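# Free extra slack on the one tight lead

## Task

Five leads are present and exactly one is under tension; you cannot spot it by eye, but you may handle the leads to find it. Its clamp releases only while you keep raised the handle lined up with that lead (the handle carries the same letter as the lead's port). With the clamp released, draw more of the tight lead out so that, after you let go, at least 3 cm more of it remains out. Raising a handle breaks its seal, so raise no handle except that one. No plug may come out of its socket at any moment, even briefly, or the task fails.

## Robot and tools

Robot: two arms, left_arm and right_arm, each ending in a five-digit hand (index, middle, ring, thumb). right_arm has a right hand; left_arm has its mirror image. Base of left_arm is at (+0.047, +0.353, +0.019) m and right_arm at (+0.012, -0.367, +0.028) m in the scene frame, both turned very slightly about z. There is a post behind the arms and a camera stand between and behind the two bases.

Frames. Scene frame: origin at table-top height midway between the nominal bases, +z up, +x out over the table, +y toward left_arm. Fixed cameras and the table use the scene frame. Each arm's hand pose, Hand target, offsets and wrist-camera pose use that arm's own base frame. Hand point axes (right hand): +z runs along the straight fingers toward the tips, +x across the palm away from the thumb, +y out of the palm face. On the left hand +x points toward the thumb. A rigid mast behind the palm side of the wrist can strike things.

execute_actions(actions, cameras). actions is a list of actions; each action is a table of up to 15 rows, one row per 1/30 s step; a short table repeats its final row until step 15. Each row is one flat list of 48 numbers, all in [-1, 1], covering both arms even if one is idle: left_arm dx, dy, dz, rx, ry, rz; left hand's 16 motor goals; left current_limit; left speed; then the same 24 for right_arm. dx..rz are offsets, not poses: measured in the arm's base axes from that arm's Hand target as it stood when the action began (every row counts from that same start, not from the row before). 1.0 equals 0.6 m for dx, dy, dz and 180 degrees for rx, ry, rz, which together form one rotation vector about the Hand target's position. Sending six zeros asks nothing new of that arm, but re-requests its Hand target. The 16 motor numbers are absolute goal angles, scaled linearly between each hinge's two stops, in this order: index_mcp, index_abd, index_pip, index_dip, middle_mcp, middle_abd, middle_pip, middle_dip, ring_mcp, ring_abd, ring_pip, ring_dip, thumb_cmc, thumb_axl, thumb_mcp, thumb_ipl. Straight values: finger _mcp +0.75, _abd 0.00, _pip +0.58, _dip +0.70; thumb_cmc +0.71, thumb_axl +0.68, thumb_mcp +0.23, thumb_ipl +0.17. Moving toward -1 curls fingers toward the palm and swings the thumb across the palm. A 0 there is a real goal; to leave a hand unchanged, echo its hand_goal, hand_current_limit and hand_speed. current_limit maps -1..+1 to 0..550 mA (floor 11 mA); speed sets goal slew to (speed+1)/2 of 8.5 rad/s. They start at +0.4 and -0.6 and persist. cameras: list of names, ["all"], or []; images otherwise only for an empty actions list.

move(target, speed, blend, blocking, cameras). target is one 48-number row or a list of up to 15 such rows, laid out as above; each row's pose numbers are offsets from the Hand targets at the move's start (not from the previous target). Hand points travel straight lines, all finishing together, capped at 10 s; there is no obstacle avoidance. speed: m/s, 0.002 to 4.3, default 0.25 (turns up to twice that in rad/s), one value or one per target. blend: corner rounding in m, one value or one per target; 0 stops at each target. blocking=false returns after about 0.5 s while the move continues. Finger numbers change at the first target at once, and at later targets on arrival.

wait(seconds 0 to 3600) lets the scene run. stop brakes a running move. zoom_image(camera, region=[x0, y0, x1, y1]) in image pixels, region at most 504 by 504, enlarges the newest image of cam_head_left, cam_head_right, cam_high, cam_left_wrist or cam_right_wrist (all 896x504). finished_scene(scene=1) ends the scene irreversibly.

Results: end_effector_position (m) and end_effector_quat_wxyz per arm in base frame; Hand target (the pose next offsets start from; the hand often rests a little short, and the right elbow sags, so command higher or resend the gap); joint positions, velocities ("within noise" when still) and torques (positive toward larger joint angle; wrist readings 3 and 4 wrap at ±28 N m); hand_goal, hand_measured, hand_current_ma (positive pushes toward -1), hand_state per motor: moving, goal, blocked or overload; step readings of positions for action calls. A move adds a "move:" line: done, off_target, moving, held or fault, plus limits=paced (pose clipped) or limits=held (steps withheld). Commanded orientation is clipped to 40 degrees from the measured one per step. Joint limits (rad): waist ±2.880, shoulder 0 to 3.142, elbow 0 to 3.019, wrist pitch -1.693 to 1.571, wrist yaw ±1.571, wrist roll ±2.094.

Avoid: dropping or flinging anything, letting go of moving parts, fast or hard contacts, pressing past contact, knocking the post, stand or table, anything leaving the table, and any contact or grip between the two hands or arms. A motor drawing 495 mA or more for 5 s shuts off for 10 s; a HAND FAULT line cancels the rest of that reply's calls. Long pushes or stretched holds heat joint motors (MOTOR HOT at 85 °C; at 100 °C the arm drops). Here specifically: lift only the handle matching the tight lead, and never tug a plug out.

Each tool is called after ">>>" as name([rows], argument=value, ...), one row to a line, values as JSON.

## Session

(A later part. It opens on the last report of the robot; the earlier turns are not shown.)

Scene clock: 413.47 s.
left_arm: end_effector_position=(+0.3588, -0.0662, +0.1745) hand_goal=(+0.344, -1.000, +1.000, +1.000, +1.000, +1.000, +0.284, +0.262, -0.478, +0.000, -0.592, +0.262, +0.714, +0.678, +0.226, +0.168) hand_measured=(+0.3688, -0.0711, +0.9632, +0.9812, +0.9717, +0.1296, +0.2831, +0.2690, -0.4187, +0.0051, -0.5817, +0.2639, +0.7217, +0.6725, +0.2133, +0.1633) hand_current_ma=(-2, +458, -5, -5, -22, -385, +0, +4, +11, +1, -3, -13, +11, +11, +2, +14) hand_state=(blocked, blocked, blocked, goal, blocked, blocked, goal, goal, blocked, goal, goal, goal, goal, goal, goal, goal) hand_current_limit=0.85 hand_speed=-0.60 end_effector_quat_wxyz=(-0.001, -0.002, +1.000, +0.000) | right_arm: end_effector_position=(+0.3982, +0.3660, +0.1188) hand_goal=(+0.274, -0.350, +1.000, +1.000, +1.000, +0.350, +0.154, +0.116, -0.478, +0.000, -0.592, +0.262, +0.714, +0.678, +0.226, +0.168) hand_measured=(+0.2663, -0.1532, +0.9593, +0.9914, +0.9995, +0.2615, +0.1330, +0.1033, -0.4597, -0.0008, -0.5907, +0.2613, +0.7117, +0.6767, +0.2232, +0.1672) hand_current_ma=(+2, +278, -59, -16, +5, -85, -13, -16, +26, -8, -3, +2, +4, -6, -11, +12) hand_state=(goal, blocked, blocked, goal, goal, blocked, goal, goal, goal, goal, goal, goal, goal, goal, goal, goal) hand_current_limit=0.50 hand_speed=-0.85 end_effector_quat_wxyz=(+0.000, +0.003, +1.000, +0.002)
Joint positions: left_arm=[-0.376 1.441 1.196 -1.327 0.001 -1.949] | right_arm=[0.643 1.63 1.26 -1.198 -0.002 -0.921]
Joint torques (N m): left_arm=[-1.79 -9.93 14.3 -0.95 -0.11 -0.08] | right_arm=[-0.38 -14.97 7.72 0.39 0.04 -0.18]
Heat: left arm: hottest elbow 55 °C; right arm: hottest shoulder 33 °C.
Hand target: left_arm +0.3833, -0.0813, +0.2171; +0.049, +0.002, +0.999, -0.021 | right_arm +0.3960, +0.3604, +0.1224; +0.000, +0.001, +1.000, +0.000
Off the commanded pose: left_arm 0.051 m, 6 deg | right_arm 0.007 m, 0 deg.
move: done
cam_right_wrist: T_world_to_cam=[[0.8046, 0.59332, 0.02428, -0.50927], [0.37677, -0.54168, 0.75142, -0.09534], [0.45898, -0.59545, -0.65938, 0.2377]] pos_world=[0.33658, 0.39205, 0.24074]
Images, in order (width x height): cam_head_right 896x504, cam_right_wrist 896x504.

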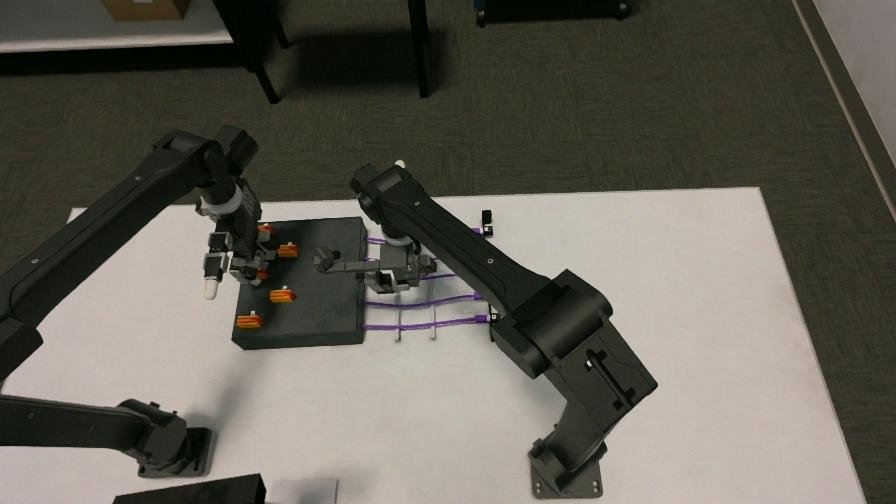

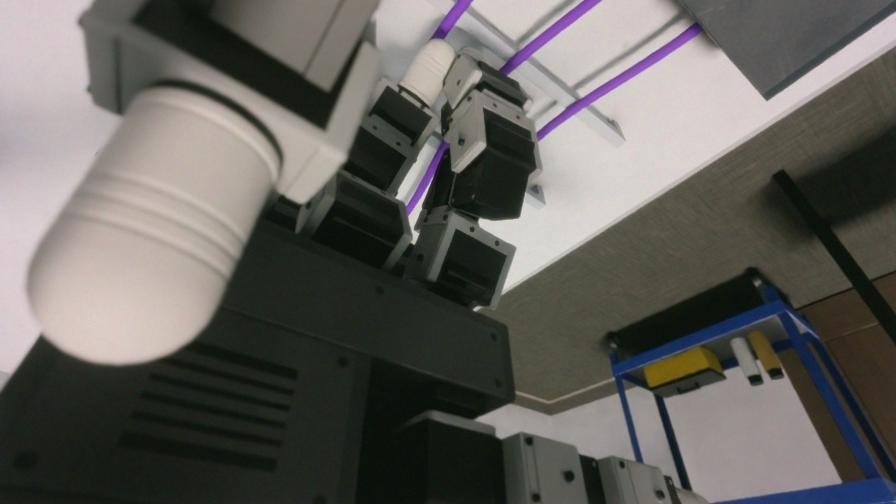

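>>> execute_actions(actions=[], cameras=["all"])

>>> zoom_image(camera="cam_head_left", region=[320, 200, 520, 350])

>>> zoom_image(camera="cam_high", region=[340, 190, 490, 340])

>>> zoom_image(camera="cam_right_wrist", region=[380, 0, 620, 240])

Scene clock: 414.33 s.
left_arm: end_effector_position=(+0.3588, -0.0662, +0.1745) hand_goal=(+0.344, -1.000, +1.000, +1.000, +1.000, +1.000, +0.284, +0.262, -0.478, +0.000, -0.592, +0.262, +0.714, +0.678, +0.226, +0.168) hand_measured=(+0.3688, -0.0711, +0.9632, +0.9812, +0.9717, +0.1296, +0.2818, +0.2677, -0.4187, +0.0065, -0.5817, +0.2639, +0.7217, +0.6725, +0.2133, +0.1633) hand_current_ma=(+10, +451, -8, -4, -15, -379, +0, +12, +9, +2, +0, -7, +14, +19, -3, +5) hand_state=(blocked, blocked, blocked, goal, blocked, blocked, goal, goal, blocked, goal, goal, goal, goal, goal, goal, goal) hand_current_limit=0.85 hand_speed=-0.60 end_effector_quat_wxyz=(-0.001, -0.002, +1.000, +0.000) | right_arm: end_effector_position=(+0.3982, +0.3660, +0.1188) hand_goal=(+0.274, -0.350, +1.000, +1.000, +1.000, +0.350, +0.154, +0.116, -0.478, +0.000, -0.592, +0.262, +0.714, +0.678, +0.226, +0.168) hand_measured=(+0.2675, -0.1546, +0.9593, +0.9901, +0.9995, +0.2600, +0.1343, +0.1033, -0.4597, +0.0007, -0.5907, +0.2613, +0.7117, +0.6767, +0.2232, +0.1672) hand_current_ma=(+2, +278, -55, -14, +6, -90, -14, -16, +25, -3, -3, -1, +12, -6, -5, +14) hand_state=(goal, blocked, blocked, goal, goal, blocked, goal, goal, goal, goal, goal, goal, goal, goal, goal, goal) hand_current_limit=0.50 hand_speed=-0.85 end_effector_quat_wxyz=(+0.000, +0.003, +1.000, +0.002)
Joint positions: left_arm=[-0.376 1.441 1.196 -1.327 0.001 -1.949] | right_arm=[0.643 1.63 1.26 -1.198 -0.002 -0.921]
Joint velocities: within noise
Joint torques (N m): left_arm=[-2.84 -8.53 14.32 -0.9 -0.12 -0.06] | right_arm=[-0.32 -15.15 7.71 0.39 0.04 -0.18]
Heat: left arm: hottest elbow 55 °C; right arm: hottest shoulder 33 °C.
Hand target: left_arm +0.3833, -0.0813, +0.2171; +0.049, +0.002, +0.999, -0.021 | right_arm +0.3960, +0.3604, +0.1224; +0.000, +0.001, +1.000, +0.000
Off the commanded pose: left_arm 0.051 m, 6 deg | right_arm 0.007 m, 0 deg.
camera_calibration:
cam_left_wrist: T_world_to_cam=[[0.76867, -0.63849, 0.03845, -0.36166], [-0.45721, -0.50641, 0.7311, -0.04521], [-0.44733, -0.57955, -0.68118, 0.36569]] pos_world=[0.42091, -0.04187, 0.29606]
cam_right_wrist: T_world_to_cam=[[0.8046, 0.59332, 0.02428, -0.50927], [0.37677, -0.54168, 0.75142, -0.09534], [0.45898, -0.59545, -0.65938, 0.2377]] pos_world=[0.33658, 0.39205, 0.24074]

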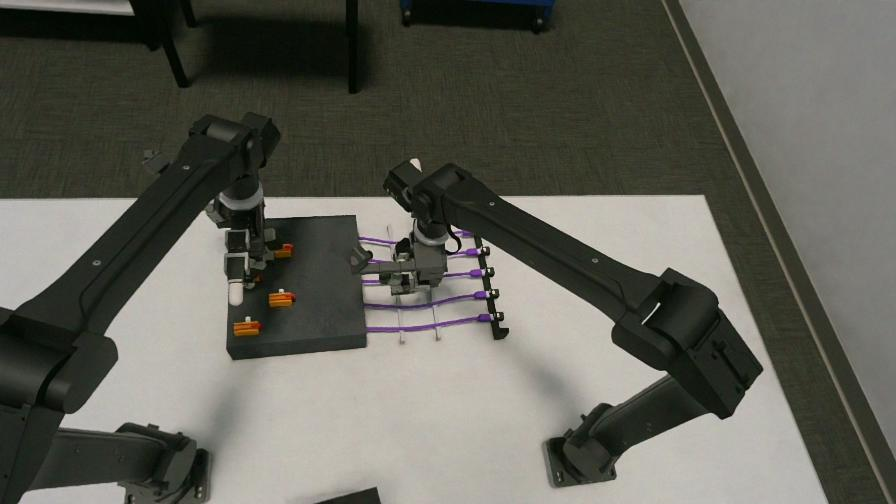

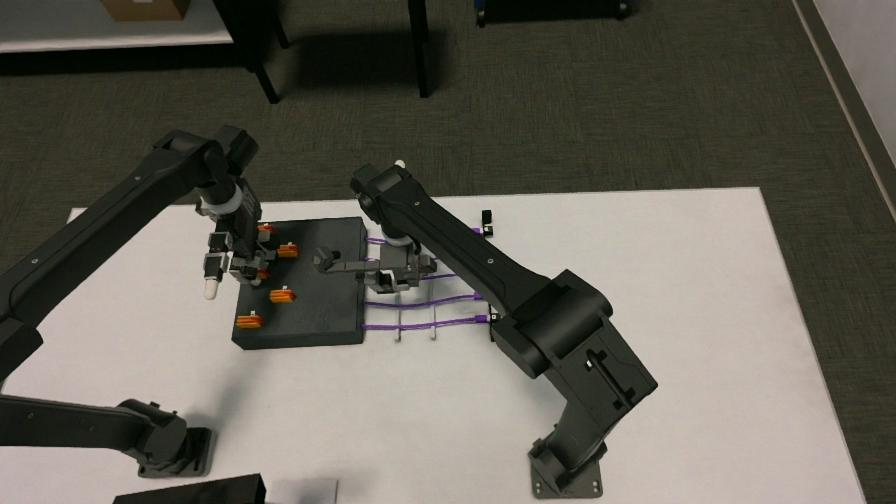

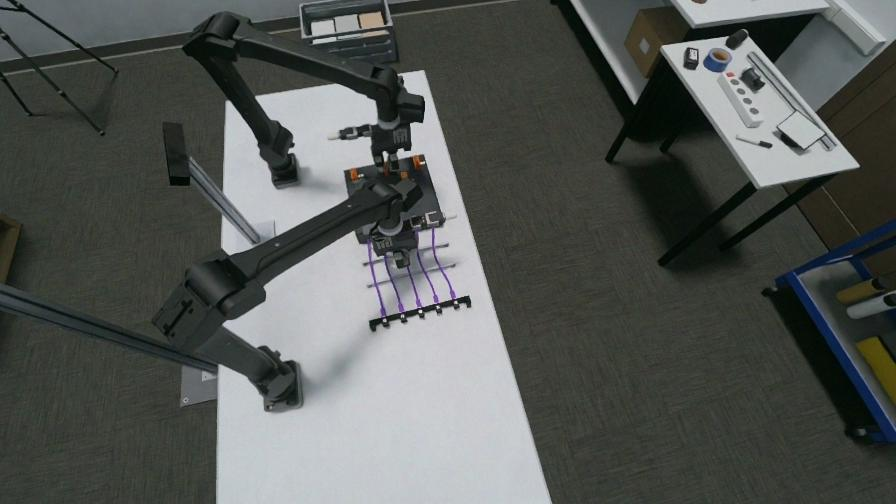

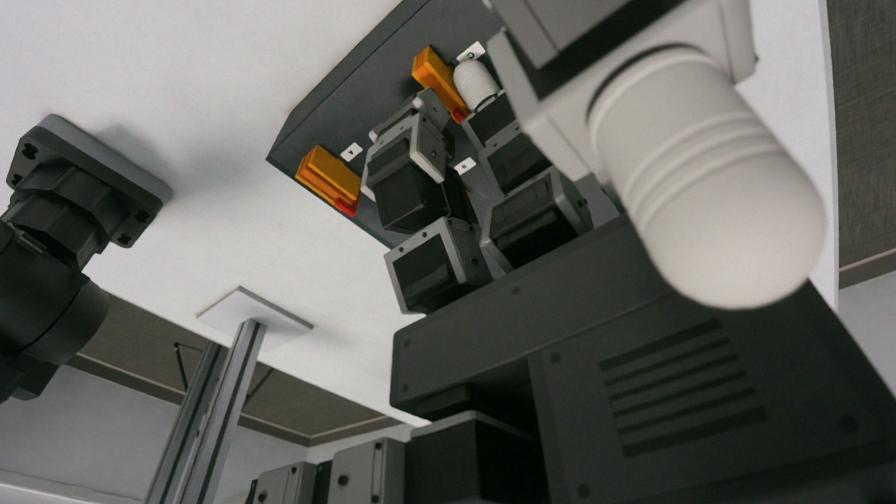

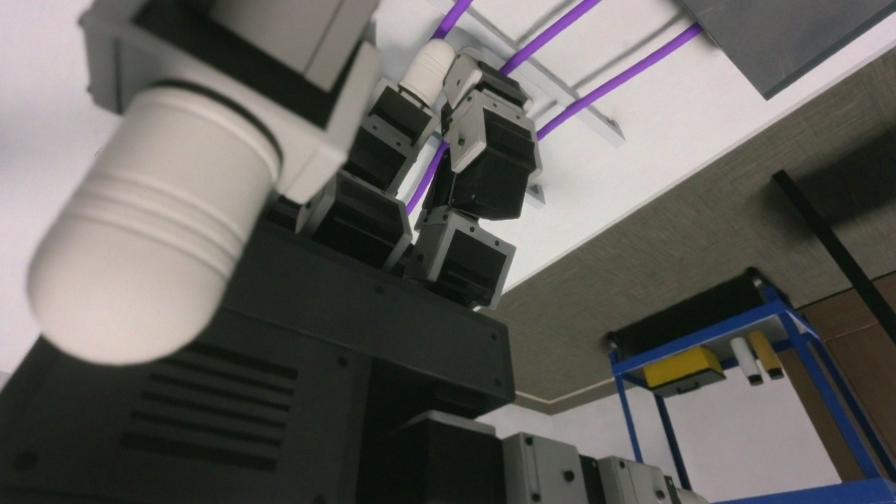

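Scaled by 2.520 from the camera's image (finer frame: 1280x720).

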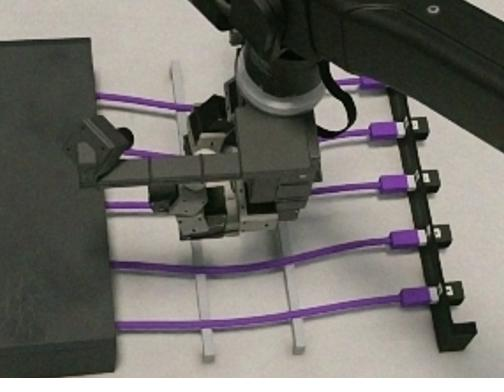

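Scaled by 3.360 from the camera's image (finer frame: 1280x720).

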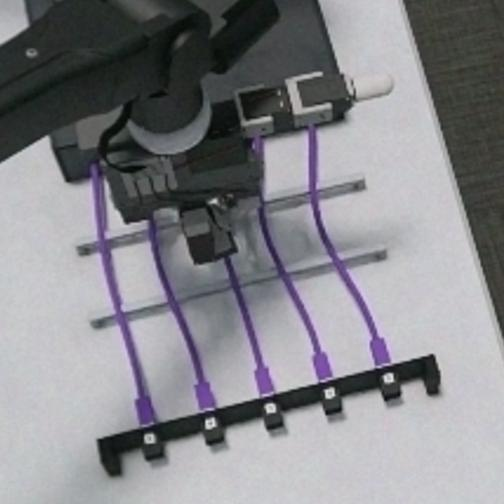

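Scaled by 2.100 from the camera's image (finer frame: 1280x720).

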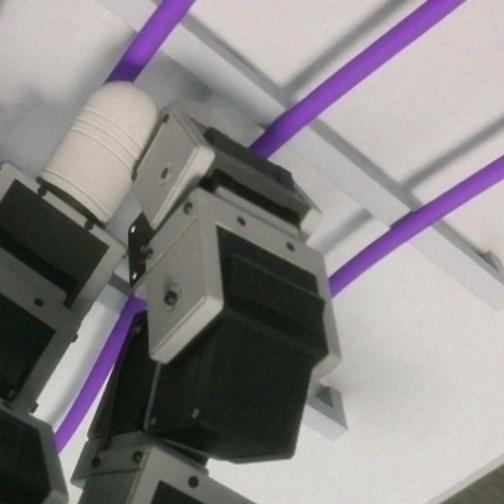

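>>> move([
  [0,0,0,0,0,0,0.343,-1,1,1,1,1,0.284,0.261,-0.479,0,-0.592,0.261,0.714,0.678,0.226,0.168,0.85,-0.6,0,0,0,0,0,0,0.2745,0.1,1,1,1,-0.1,0.153,0.116,-0.479,0,-0.592,0.261,0.714,0.678,0.226,0.168,0.3,-0.85],
  [0,0,0,0,0,0,0.343,-1,1,1,1,1,0.284,0.261,-0.479,0,-0.592,0.261,0.714,0.678,0.226,0.168,0.85,-0.6,0,-0.02,0.07,0,0,0,0.2745,0.1,1,1,1,-0.1,0.153,0.116,-0.479,0,-0.592,0.261,0.714,0.678,0.226,0.168,0.3,-0.85],
], speed=0.05, cameras=["cam_head_left","cam_right_wrist","cam_high","cam_left_wrist"])

>>> zoom_image(camera="cam_right_wrist", region=[300, 0, 700, 240])

>>> zoom_image(camera="cam_high", region=[340, 190, 490, 340])

>>> zoom_image(camera="cam_left_wrist", region=[360, 20, 520, 180])

Scene clock: 418.27 s.
left_arm: end_effector_position=(+0.3588, -0.0662, +0.1745) hand_goal=(+0.344, -1.000, +1.000, +1.000, +1.000, +1.000, +0.284, +0.262, -0.478, +0.000, -0.592, +0.262, +0.714, +0.678, +0.226, +0.168) hand_measured=(+0.3688, -0.0696, +0.9632, +0.9812, +0.9730, +0.1311, +0.2818, +0.2690, -0.4175, +0.0051, -0.5817, +0.2652, +0.7217, +0.6725, +0.2133, +0.1624) hand_current_ma=(+6, +448, -15, +9, -7, -384, -10, +4, +6, -10, -13, -15, +4, +6, -1, +6) hand_state=(blocked, blocked, blocked, goal, blocked, blocked, goal, goal, blocked, goal, goal, goal, goal, goal, goal, goal) hand_current_limit=0.85 hand_speed=-0.60 end_effector_quat_wxyz=(-0.001, -0.002, +1.000, +0.000) | right_arm: end_effector_position=(+0.3816, +0.3447, +0.1385) hand_goal=(+0.274, +0.100, +1.000, +1.000, +1.000, -0.100, +0.154, +0.116, -0.478, +0.000, -0.592, +0.262, +0.714, +0.678, +0.226, +0.168) hand_measured=(+0.2807, +0.0505, +0.9735, +0.9965, +0.9910, -0.0960, +0.1535, +0.1123, -0.4597, -0.0008, -0.5907, +0.2613, +0.7104, +0.6767, +0.2222, +0.1672) hand_current_ma=(+11, -37, -36, -13, +0, +0, +4, -9, +24, -2, -6, +1, +7, -8, -10, +10) hand_state=(goal, blocked, blocked, goal, goal, goal, goal, goal, goal, goal, goal, goal, goal, goal, goal, goal) hand_current_limit=0.30 hand_speed=-0.85 end_effector_quat_wxyz=(-0.021, +0.002, +1.000, -0.014)
Joint positions: left_arm=[-0.376 1.441 1.196 -1.327 0.001 -1.949] | right_arm=[0.627 1.578 1.26 -1.303 -0.002 -0.939]
Joint torques (N m): left_arm=[-1.73 -9.58 14.35 -0.9 -0.11 -0.03] | right_arm=[-0.73 -14.21 11.58 0.23 0.06 -0.19]
Heat: left arm: hottest elbow 55 °C; right arm: hottest shoulder 33 °C.
Hand target: left_arm +0.3833, -0.0813, +0.2171; +0.049, +0.002, +0.999, -0.021 | right_arm +0.3960, +0.3485, +0.1644; +0.000, +0.000, +1.000, +0.000
Off the commanded pose: left_arm 0.051 m, 6 deg | right_arm 0.030 m, 3 deg.
move: off_target (right_arm)
cam_left_wrist: T_world_to_cam=[[0.76867, -0.63849, 0.03845, -0.36166], [-0.45721, -0.50641, 0.7311, -0.04521], [-0.44733, -0.57955, -0.68118, 0.36569]] pos_world=[0.42091, -0.04187, 0.29606]
cam_right_wrist: T_world_to_cam=[[0.80356, 0.59456, -0.02796, -0.47663], [0.40925, -0.51779, 0.75127, -0.13598], [0.4322, -0.61514, -0.6594, 0.26263]] pos_world=[0.32514, 0.37453, 0.26201]
Images, in order (width x height): cam_head_left 896x504, cam_high 896x504, cam_left_wrist 896x504, cam_right_wrist 896x504.

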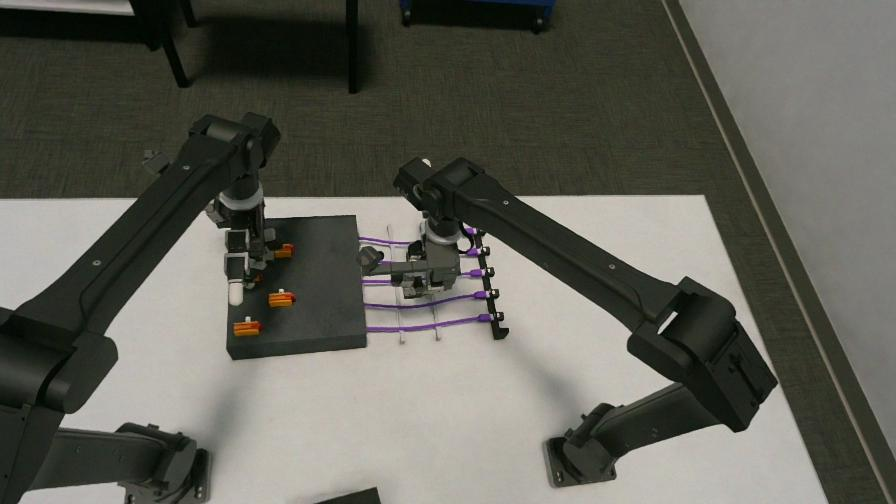

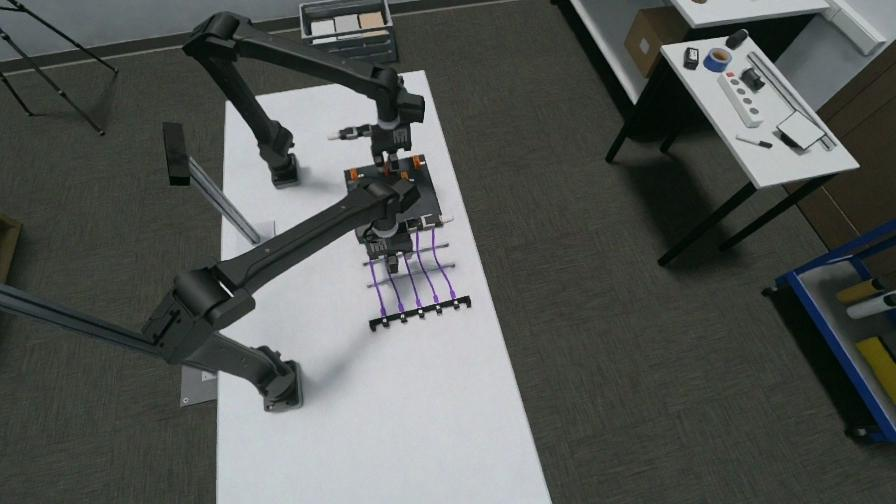

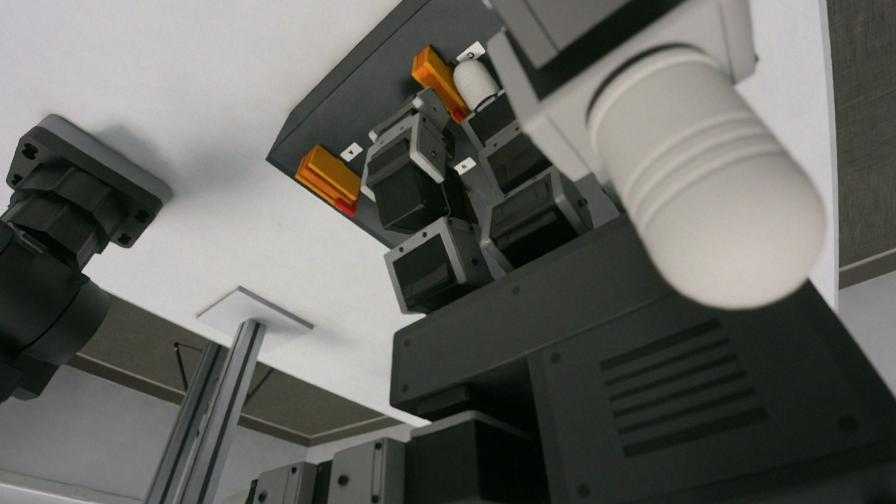

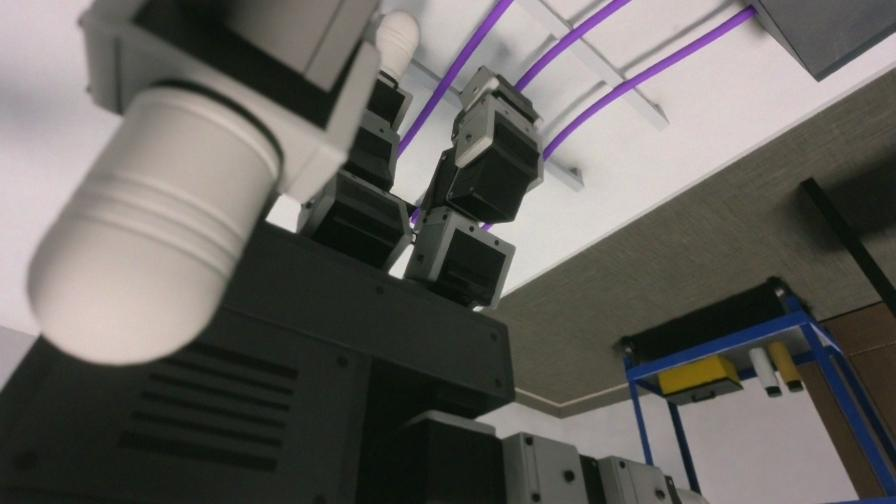

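Scaled by 1.260 from the camera's image (finer frame: 1280x720).

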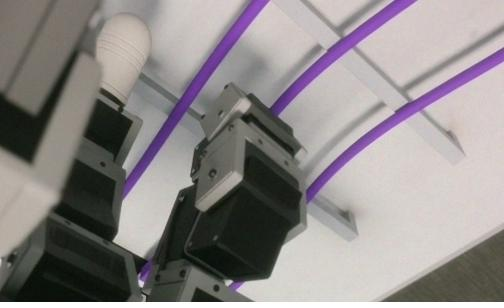

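Scaled by 3.360 from the camera's image (finer frame: 1280x720).

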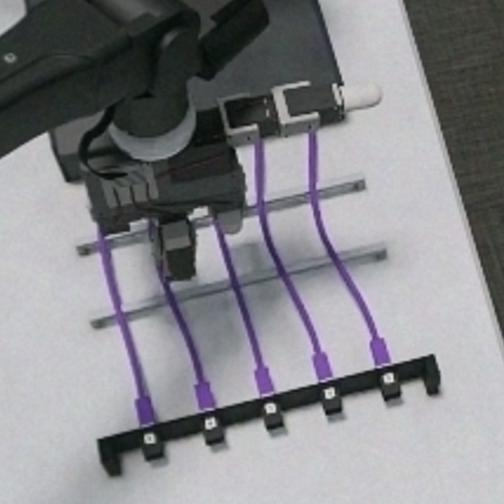

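Scaled by 3.150 from the camera's image (finer frame: 1280x720).

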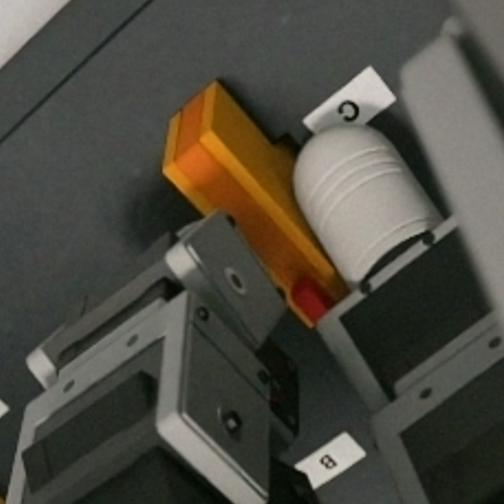

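>>> zoom_image(camera="cam_left_wrist", region=[280, 130, 380, 230])

>>> zoom_image(camera="cam_left_wrist", region=[400, 30, 500, 130])

>>> zoom_image(camera="cam_head_left", region=[220, 220, 320, 345])

Scaled by 5.040 from the camera's image (finer frame: 1280x720).

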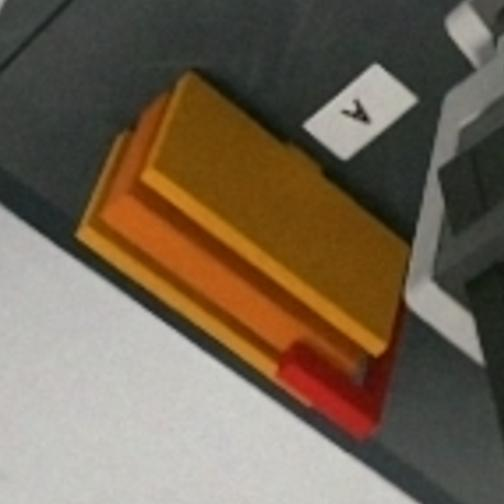

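Scaled by 5.040 from the camera's image (finer frame: 1280x720).

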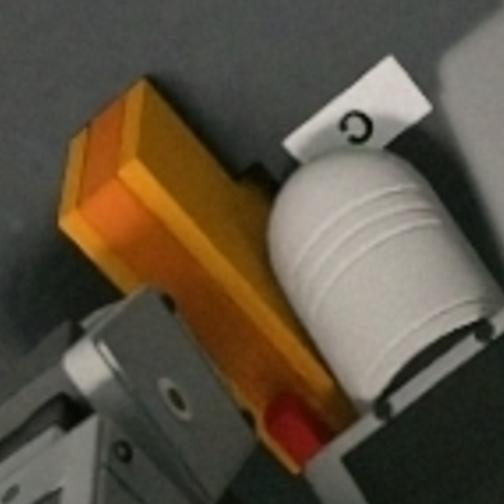

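Scaled by 4.032 from the camera's image (finer frame: 1280x720).

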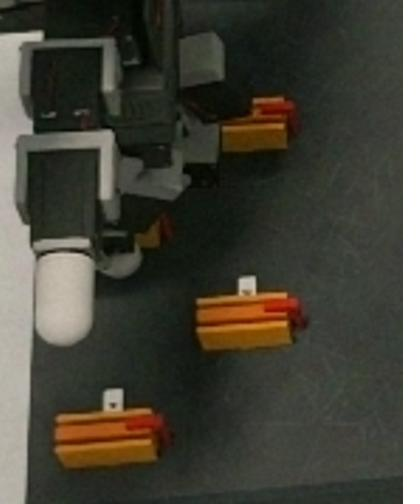

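>>> zoom_image(camera="cam_head_left", region=[235, 255, 285, 295])

>>> execute_actions(actions=[], cameras=["cam_head_right","cam_high"])

>>> zoom_image(camera="cam_head_right", region=[230, 220, 310, 340])

>>> zoom_image(camera="cam_high", region=[340, 150, 440, 220])

Scaled by 10.080 from the camera's image (finer frame: 1280x720).

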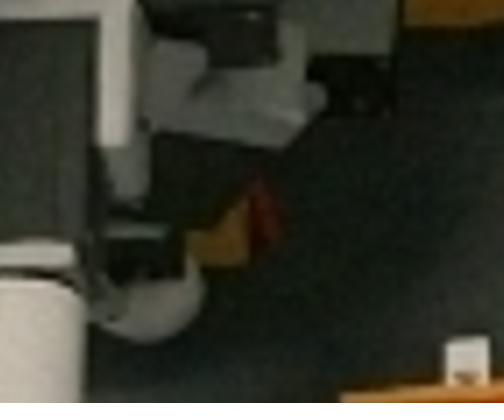

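Scene clock: 431.97 s.
left_arm: end_effector_position=(+0.3588, -0.0662, +0.1745) hand_goal=(+0.344, -1.000, +1.000, +1.000, +1.000, +1.000, +0.284, +0.262, -0.478, +0.000, -0.592, +0.262, +0.714, +0.678, +0.226, +0.168) hand_measured=(+0.3688, -0.0711, +0.9632, +0.9799, +0.9717, +0.1311, +0.2818, +0.2690, -0.4187, +0.0051, -0.5817, +0.2639, +0.7217, +0.6725, +0.2123, +0.1633) hand_current_ma=(+4, +451, -3, -6, -18, -382, -14, +3, +16, -6, -2, +4, +14, +7, -3, +7) hand_state=(blocked, blocked, blocked, goal, blocked, blocked, goal, goal, blocked, goal, goal, goal, goal, goal, goal, goal) hand_current_limit=0.85 hand_speed=-0.60 end_effector_quat_wxyz=(-0.001, -0.002, +1.000, +0.000) | right_arm: end_effector_position=(+0.3815, +0.3447, +0.1385) hand_goal=(+0.274, +0.100, +1.000, +1.000, +1.000, -0.100, +0.154, +0.116, -0.478, +0.000, -0.592, +0.262, +0.714, +0.678, +0.226, +0.168) hand_measured=(+0.2819, +0.0505, +0.9735, +0.9965, +0.9910, -0.0960, +0.1535, +0.1123, -0.4585, -0.0008, -0.5907, +0.2626, +0.7104, +0.6767, +0.2232, +0.1681) hand_current_ma=(+14, -36, -31, -8, +0, -8, +4, -13, +24, -2, -8, +0, +6, -8, -7, +10) hand_state=(goal, blocked, blocked, goal, goal, goal, goal, goal, goal, goal, goal, goal, goal, goal, goal, goal) hand_current_limit=0.30 hand_speed=-0.85 end_effector_quat_wxyz=(-0.021, +0.002, +1.000, -0.014)
Joint positions: left_arm=[-0.376 1.441 1.196 -1.327 0.001 -1.949] | right_arm=[0.627 1.578 1.26 -1.303 -0.002 -0.939]
Joint velocities: within noise
Joint torques (N m): left_arm=[-1.96 -10.05 14.46 -0.99 -0.06 -0.09] | right_arm=[-0.67 -14.39 11.6 0.31 0.06 -0.22]
Heat: left arm: hottest elbow 57 °C; right arm: hottest shoulder 32 °C.
Hand target: left_arm +0.3833, -0.0813, +0.2171; +0.049, +0.002, +0.999, -0.021 | right_arm +0.3960, +0.3485, +0.1644; +0.000, +0.001, +1.000, +0.000
Off the commanded pose: left_arm 0.051 m, 6 deg | right_arm 0.030 m, 3 deg.
Images, in order (width x height): cam_head_right 896x504, cam_high 896x504.

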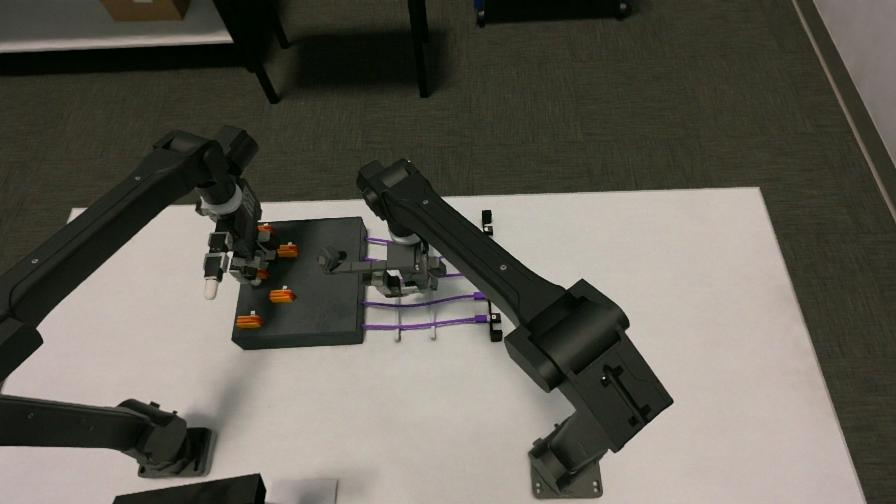

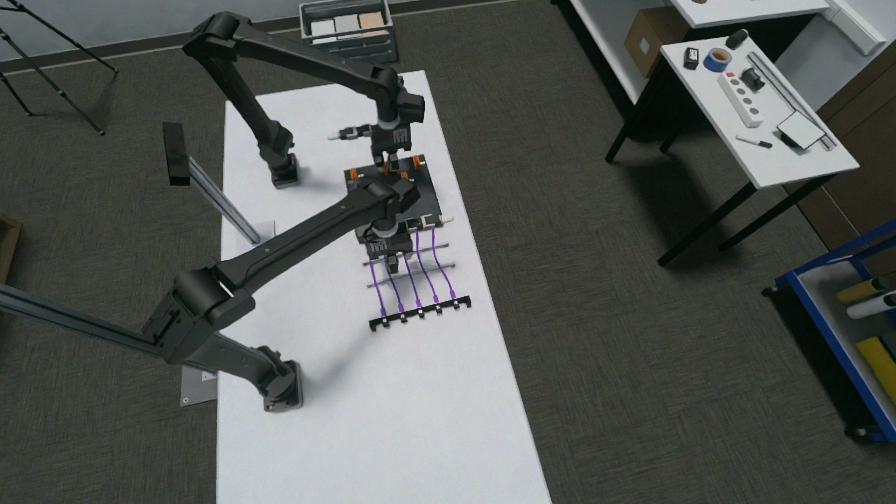

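Scaled by 4.200 from the camera's image (finer frame: 1280x720).

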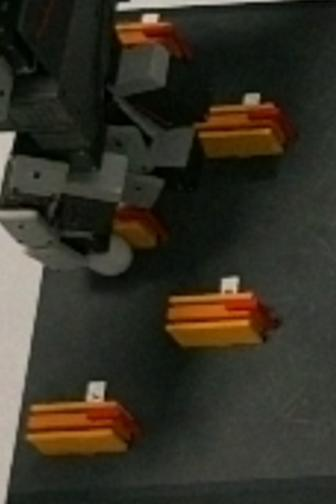

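Scaled by 5.040 from the camera's image (finer frame: 1280x720).

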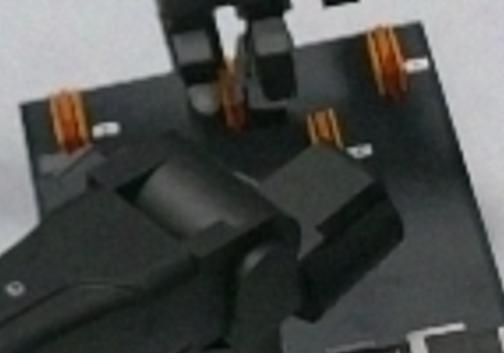

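>>> move([
  [0,0,0,0,0,0,0.343,-1,1,1,1,1,0.284,0.261,-0.479,0,-0.592,0.261,0.714,0.678,0.226,0.168,0.85,-0.6,0,-0.08,0.06,0,0,0,0.2745,0.1,1,1,1,-0.1,0.153,0.116,-0.479,0,-0.592,0.261,0.714,0.678,0.226,0.168,0.3,-0.85],
  [0,0,0,0,0,0,0.343,-1,1,1,1,1,0.284,0.261,-0.479,0,-0.592,0.261,0.714,0.678,0.226,0.168,0.85,-0.6,0,-0.08,0.06,0,0,0,1,0.1,-0.081,-0.101,1,-0.1,-0.081,-0.101,-0.479,0,-0.592,0.261,0.714,0.678,0.226,0.168,0.3,-0.6],
], speed=0.1, cameras=["cam_head_left","cam_right_wrist","cam_high"])

>>> execute_actions([
  [[0,0,0,0,0,0,0.343,-1,1,1,1,1,0.284,0.261,-0.479,0,-0.592,0.261,0.714,0.678,0.226,0.168,0.85,-0.6,0,0,0,0,0,0,1,-0.5,-0.081,-0.101,1,0.5,-0.081,-0.101,-0.479,0,-0.592,0.261,0.714,0.678,0.226,0.168,0.0,-0.7]],
])

>>> wait(seconds=1, cameras=["cam_right_wrist","cam_high","cam_head_left"])

>>> zoom_image(camera="cam_right_wrist", region=[300, 0, 700, 240])

>>> zoom_image(camera="cam_head_left", region=[320, 200, 520, 350])

Scene clock: 441.10 s.
left_arm: end_effector_position=(+0.3588, -0.0662, +0.1745) hand_goal=(+0.344, -1.000, +1.000, +1.000, +1.000, +1.000, +0.284, +0.262, -0.478, +0.000, -0.592, +0.262, +0.714, +0.678, +0.226, +0.168) hand_measured=(+0.3688, -0.0711, +0.9632, +0.9812, +0.9730, +0.1311, +0.2818, +0.2677, -0.4187, +0.0051, -0.5817, +0.2639, +0.7217, +0.6725, +0.2123, +0.1624) hand_current_ma=(+12, +456, -11, -5, -9, -394, -4, +6, +19, -5, +3, -5, +6, +12, -3, -2) hand_state=(blocked, blocked, blocked, goal, blocked, blocked, goal, goal, blocked, goal, goal, goal, goal, goal, goal, goal) hand_current_limit=0.85 hand_speed=-0.60 end_effector_quat_wxyz=(-0.001, -0.002, +1.000, +0.000) | right_arm: end_effector_position=(+0.3845, +0.2972, +0.1771) hand_goal=(+1.000, +0.100, -0.080, -0.100, +1.000, -0.100, -0.080, -0.100, -0.478, +0.000, -0.592, +0.262, +0.714, +0.678, +0.226, +0.168) hand_measured=(+0.9947, +0.0930, -0.0800, -0.0992, +0.9898, -0.0960, -0.0800, -0.0992, -0.4597, +0.0007, -0.5907, +0.2613, +0.7104, +0.6767, +0.2232, +0.1672) hand_current_ma=(+5, -5, -10, -11, +1, -4, -1, -11, +23, -4, -3, +0, +9, -7, -8, +11) hand_state=(goal, goal, goal, goal, goal, goal, goal, goal, goal, goal, goal, goal, goal, goal, goal, goal) hand_current_limit=0.30 hand_speed=-0.60 end_effector_quat_wxyz=(-0.020, +0.004, +1.000, -0.011)
Joint positions: left_arm=[-0.376 1.441 1.196 -1.327 0.001 -1.949] | right_arm=[0.532 1.488 1.26 -1.388 -0.001 -1.031]
Joint torques (N m): left_arm=[-2.37 -9.23 14.35 -0.94 -0.09 -0.08] | right_arm=[-0.5 -12.81 11.75 0.28 0.03 -0.21]
Heat: left arm: hottest elbow 58 °C; right arm: hottest elbow 33 °C.
Hand target: left_arm +0.3833, -0.0813, +0.2171; +0.049, +0.002, +0.999, -0.021 | right_arm +0.3960, +0.3005, +0.2004; +0.000, +0.000, +1.000, +0.000
Off the commanded pose: left_arm 0.051 m, 6 deg | right_arm 0.026 m, 3 deg.
move: off_target (right_arm); target 2's new numbers were sent with right_arm's hand 0.026 m and 3 deg from that target
cam_right_wrist: T_world_to_cam=[[0.80552, 0.59214, -0.02235, -0.45064], [0.40551, -0.52335, 0.74944, -0.18731], [0.43208, -0.61275, -0.6617, 0.25739]] pos_world=[0.32774, 0.32653, 0.30062]
Images, in order (width x height): cam_head_left 896x504, cam_high 896x504, cam_right_wrist 896x504.

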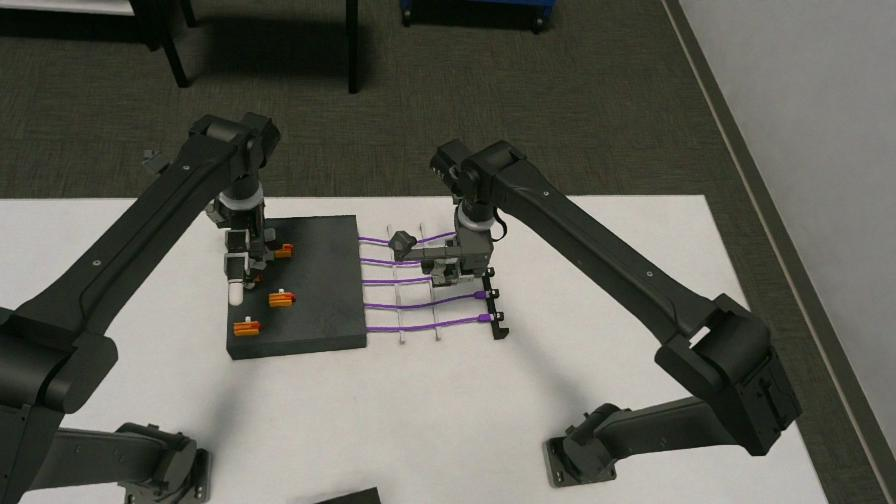

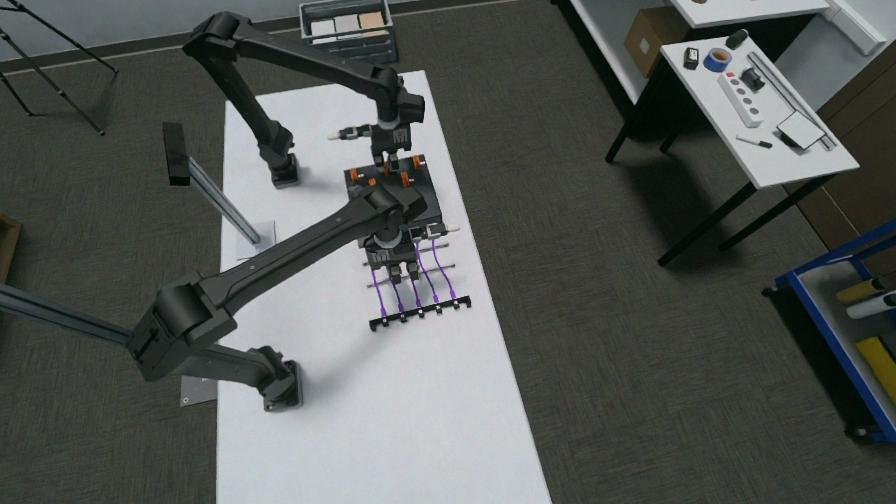

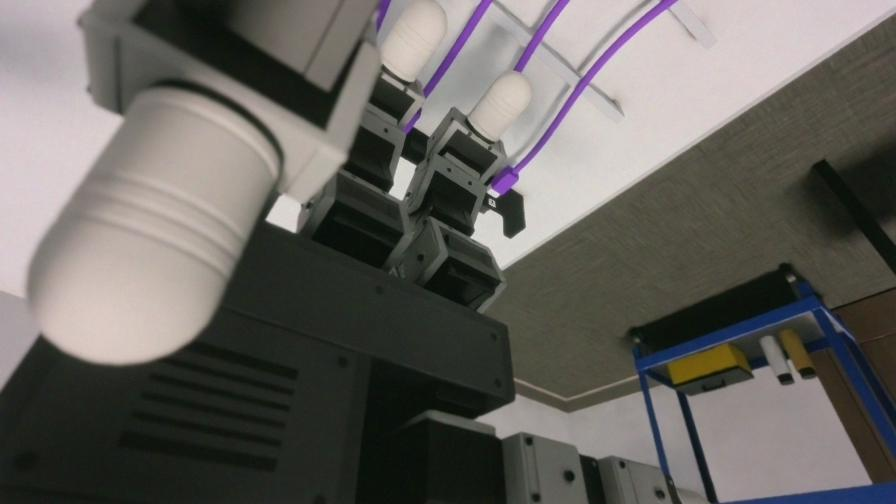

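Scene clock: 441.80 s.
left_arm: end_effector_position=(+0.3588, -0.0662, +0.1745) hand_goal=(+0.344, -1.000, +1.000, +1.000, +1.000, +1.000, +0.284, +0.262, -0.478, +0.000, -0.592, +0.262, +0.714, +0.678, +0.226, +0.168) hand_measured=(+0.3688, -0.0696, +0.9632, +0.9799, +0.9730, +0.1311, +0.2831, +0.2677, -0.4187, +0.0051, -0.5804, +0.2639, +0.7217, +0.6735, +0.2133, +0.1633) hand_current_ma=(+18, +457, -10, -8, -7, -389, -3, +2, +15, -8, -11, -8, +1, +15, -7, +8) hand_state=(blocked, blocked, blocked, goal, blocked, blocked, goal, goal, blocked, goal, goal, goal, goal, goal, goal, goal) hand_current_limit=0.85 hand_speed=-0.60 end_effector_quat_wxyz=(-0.001, -0.002, +1.000, +0.000) | right_arm: end_effector_position=(+0.3845, +0.2972, +0.1771) hand_goal=(+1.000, -0.500, -0.080, -0.100, +1.000, +0.500, -0.080, -0.100, -0.478, +0.000, -0.592, +0.262, +0.714, +0.678, +0.226, +0.168) hand_measured=(+0.9947, -0.1092, -0.0877, -0.0992, +0.9898, +0.1150, -0.0851, -0.1005, -0.4597, +0.0007, -0.5907, +0.2626, +0.7104, +0.6777, +0.2232, +0.1672) hand_current_ma=(+5, +270, -13, -5, +1, -278, +0, -11, +23, -3, -3, +2, +7, -6, -10, +9) hand_state=(goal, blocked, goal, goal, goal, blocked, goal, goal, goal, goal, goal, goal, goal, goal, goal, goal) hand_current_limit=0.00 hand_speed=-0.70 end_effector_quat_wxyz=(-0.020, +0.004, +1.000, -0.011)
Joint positions: left_arm=[-0.376 1.441 1.196 -1.327 0.001 -1.949] | right_arm=[0.532 1.488 1.26 -1.388 -0.001 -1.031]
Joint torques (N m): left_arm=[-2.37 -9.58 14.34 -0.91 -0.15 -0.07] | right_arm=[-0.44 -12.86 11.74 0.28 0.03 -0.21]
Heat: left arm: hottest elbow 58 °C; right arm: hottest elbow 33 °C.
Hand target: left_arm +0.3833, -0.0813, +0.2171; +0.049, +0.002, +0.999, -0.021 | right_arm +0.3960, +0.3005, +0.2004; +0.000, +0.000, +1.000, +0.000
Off the commanded pose: left_arm 0.051 m, 6 deg | right_arm 0.026 m, 3 deg.
Step readings (end_effector_position of left_arm | right_arm):
0: (+0.3588, -0.0662, +0.1745) | (+0.3845, +0.2972, +0.1771)
1: (+0.3588, -0.0662, +0.1745) | (+0.3845, +0.2972, +0.1771)
2: (+0.3588, -0.0662, +0.1745) | (+0.3845, +0.2972, +0.1771)
4: (+0.3588, -0.0662, +0.1745) | (+0.3845, +0.2972, +0.1771)
8: (+0.3588, -0.0662, +0.1745) | (+0.3845, +0.2972, +0.1771)
15: (+0.3588, -0.0662, +0.1745) | (+0.3845, +0.2972, +0.1771)

Scene clock: 442.80 s.
left_arm: end_effector_position=(+0.3588, -0.0662, +0.1745) hand_goal=(+0.344, -1.000, +1.000, +1.000, +1.000, +1.000, +0.284, +0.262, -0.478, +0.000, -0.592, +0.262, +0.714, +0.678, +0.226, +0.168) hand_measured=(+0.3688, -0.0711, +0.9632, +0.9812, +0.9730, +0.1296, +0.2818, +0.2677, -0.4187, +0.0051, -0.5817, +0.2639, +0.7217, +0.6725, +0.2133, +0.1633) hand_current_ma=(+9, +450, -2, -10, -11, -378, -4, +8, +15, -12, +3, +3, +5, +17, -4, +11) hand_state=(blocked, blocked, blocked, goal, blocked, blocked, goal, goal, blocked, goal, goal, goal, goal, goal, goal, goal) hand_current_limit=0.85 hand_speed=-0.60 end_effector_quat_wxyz=(-0.001, -0.002, +1.000, +0.000) | right_arm: end_effector_position=(+0.3845, +0.2972, +0.1771) hand_goal=(+1.000, -0.500, -0.080, -0.100, +1.000, +0.500, -0.080, -0.100, -0.478, +0.000, -0.592, +0.262, +0.714, +0.678, +0.226, +0.168) hand_measured=(+0.9947, -0.1092, -0.0864, -0.0992, +0.9898, +0.1150, -0.0851, -0.0992, -0.4597, +0.0007, -0.5907, +0.2626, +0.7104, +0.6777, +0.2232, +0.1681) hand_current_ma=(+2, +273, -13, -9, -4, -279, +2, -10, +23, -7, -4, -4, +9, -8, -5, +9) hand_state=(goal, blocked, goal, goal, goal, blocked, goal, goal, goal, goal, goal, goal, goal, goal, goal, goal) hand_current_limit=0.00 hand_speed=-0.70 end_effector_quat_wxyz=(-0.020, +0.004, +1.000, -0.011)
Joint positions: left_arm=[-0.376 1.441 1.196 -1.327 0.001 -1.949] | right_arm=[0.532 1.488 1.26 -1.388 -0.001 -1.031]
Joint torques (N m): left_arm=[-2.14 -10.11 14.17 -1.22 -0.06 -0.04] | right_arm=[-0.44 -12.86 11.75 0.28 0.03 -0.21]
Heat: left arm: hottest elbow 58 °C; right arm: hottest elbow 33 °C.
Hand target: left_arm +0.3833, -0.0813, +0.2171; +0.049, +0.002, +0.999, -0.021 | right_arm +0.3960, +0.3005, +0.2004; +0.000, +0.000, +1.000, +0.000
Off the commanded pose: left_arm 0.051 m, 6 deg | right_arm 0.026 m, 3 deg.
wait: 1.00 s; at rest by 0.17 s
cam_right_wrist: T_world_to_cam=[[0.80552, 0.59214, -0.02235, -0.45064], [0.40551, -0.52335, 0.74944, -0.18731], [0.43208, -0.61275, -0.6617, 0.25739]] pos_world=[0.32774, 0.32653, 0.30062]
Images, in order (width x height): cam_head_left 896x504, cam_high 896x504, cam_right_wrist 896x504.

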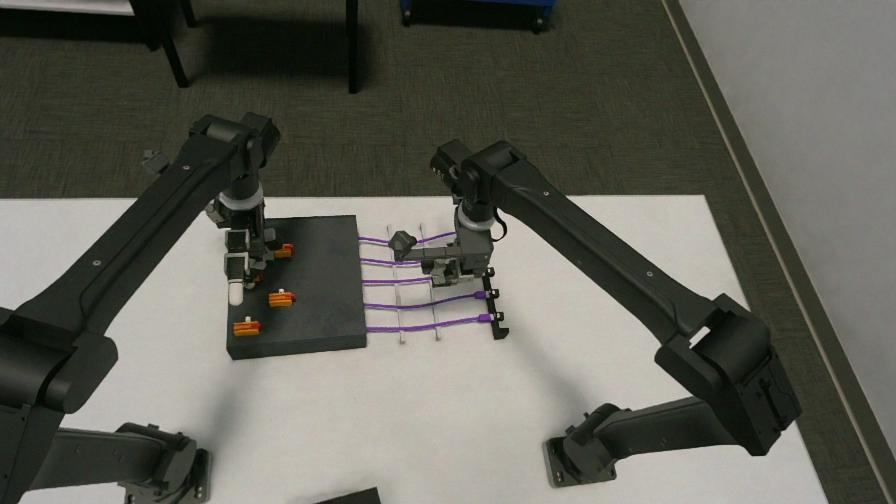

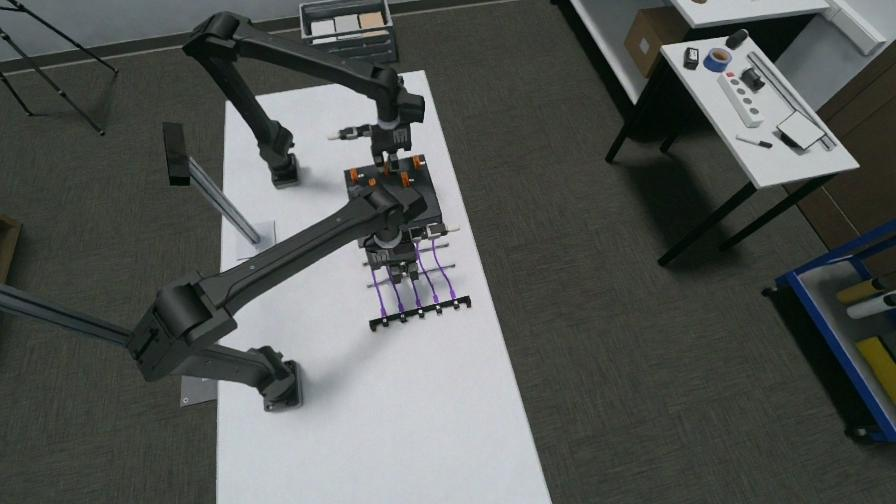

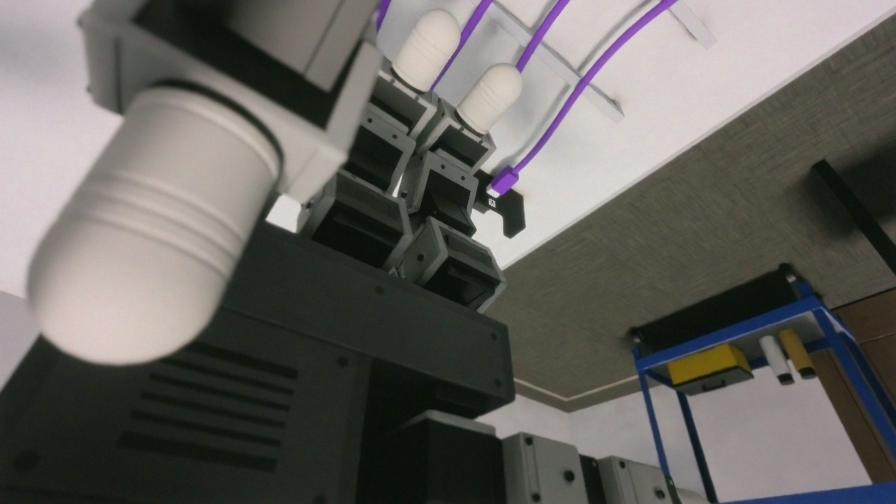

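Scaled by 1.260 from the camera's image (finer frame: 1280x720).

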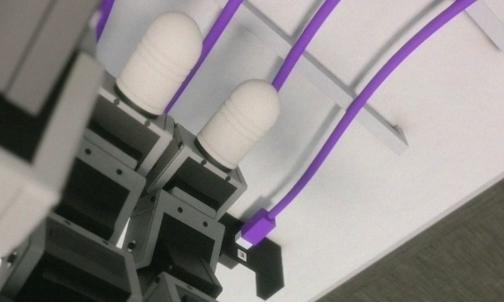

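Scaled by 2.520 from the camera's image (finer frame: 1280x720).

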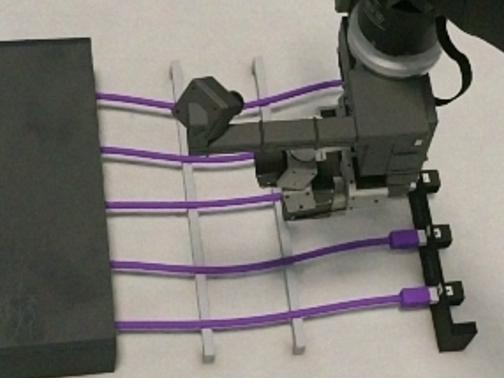

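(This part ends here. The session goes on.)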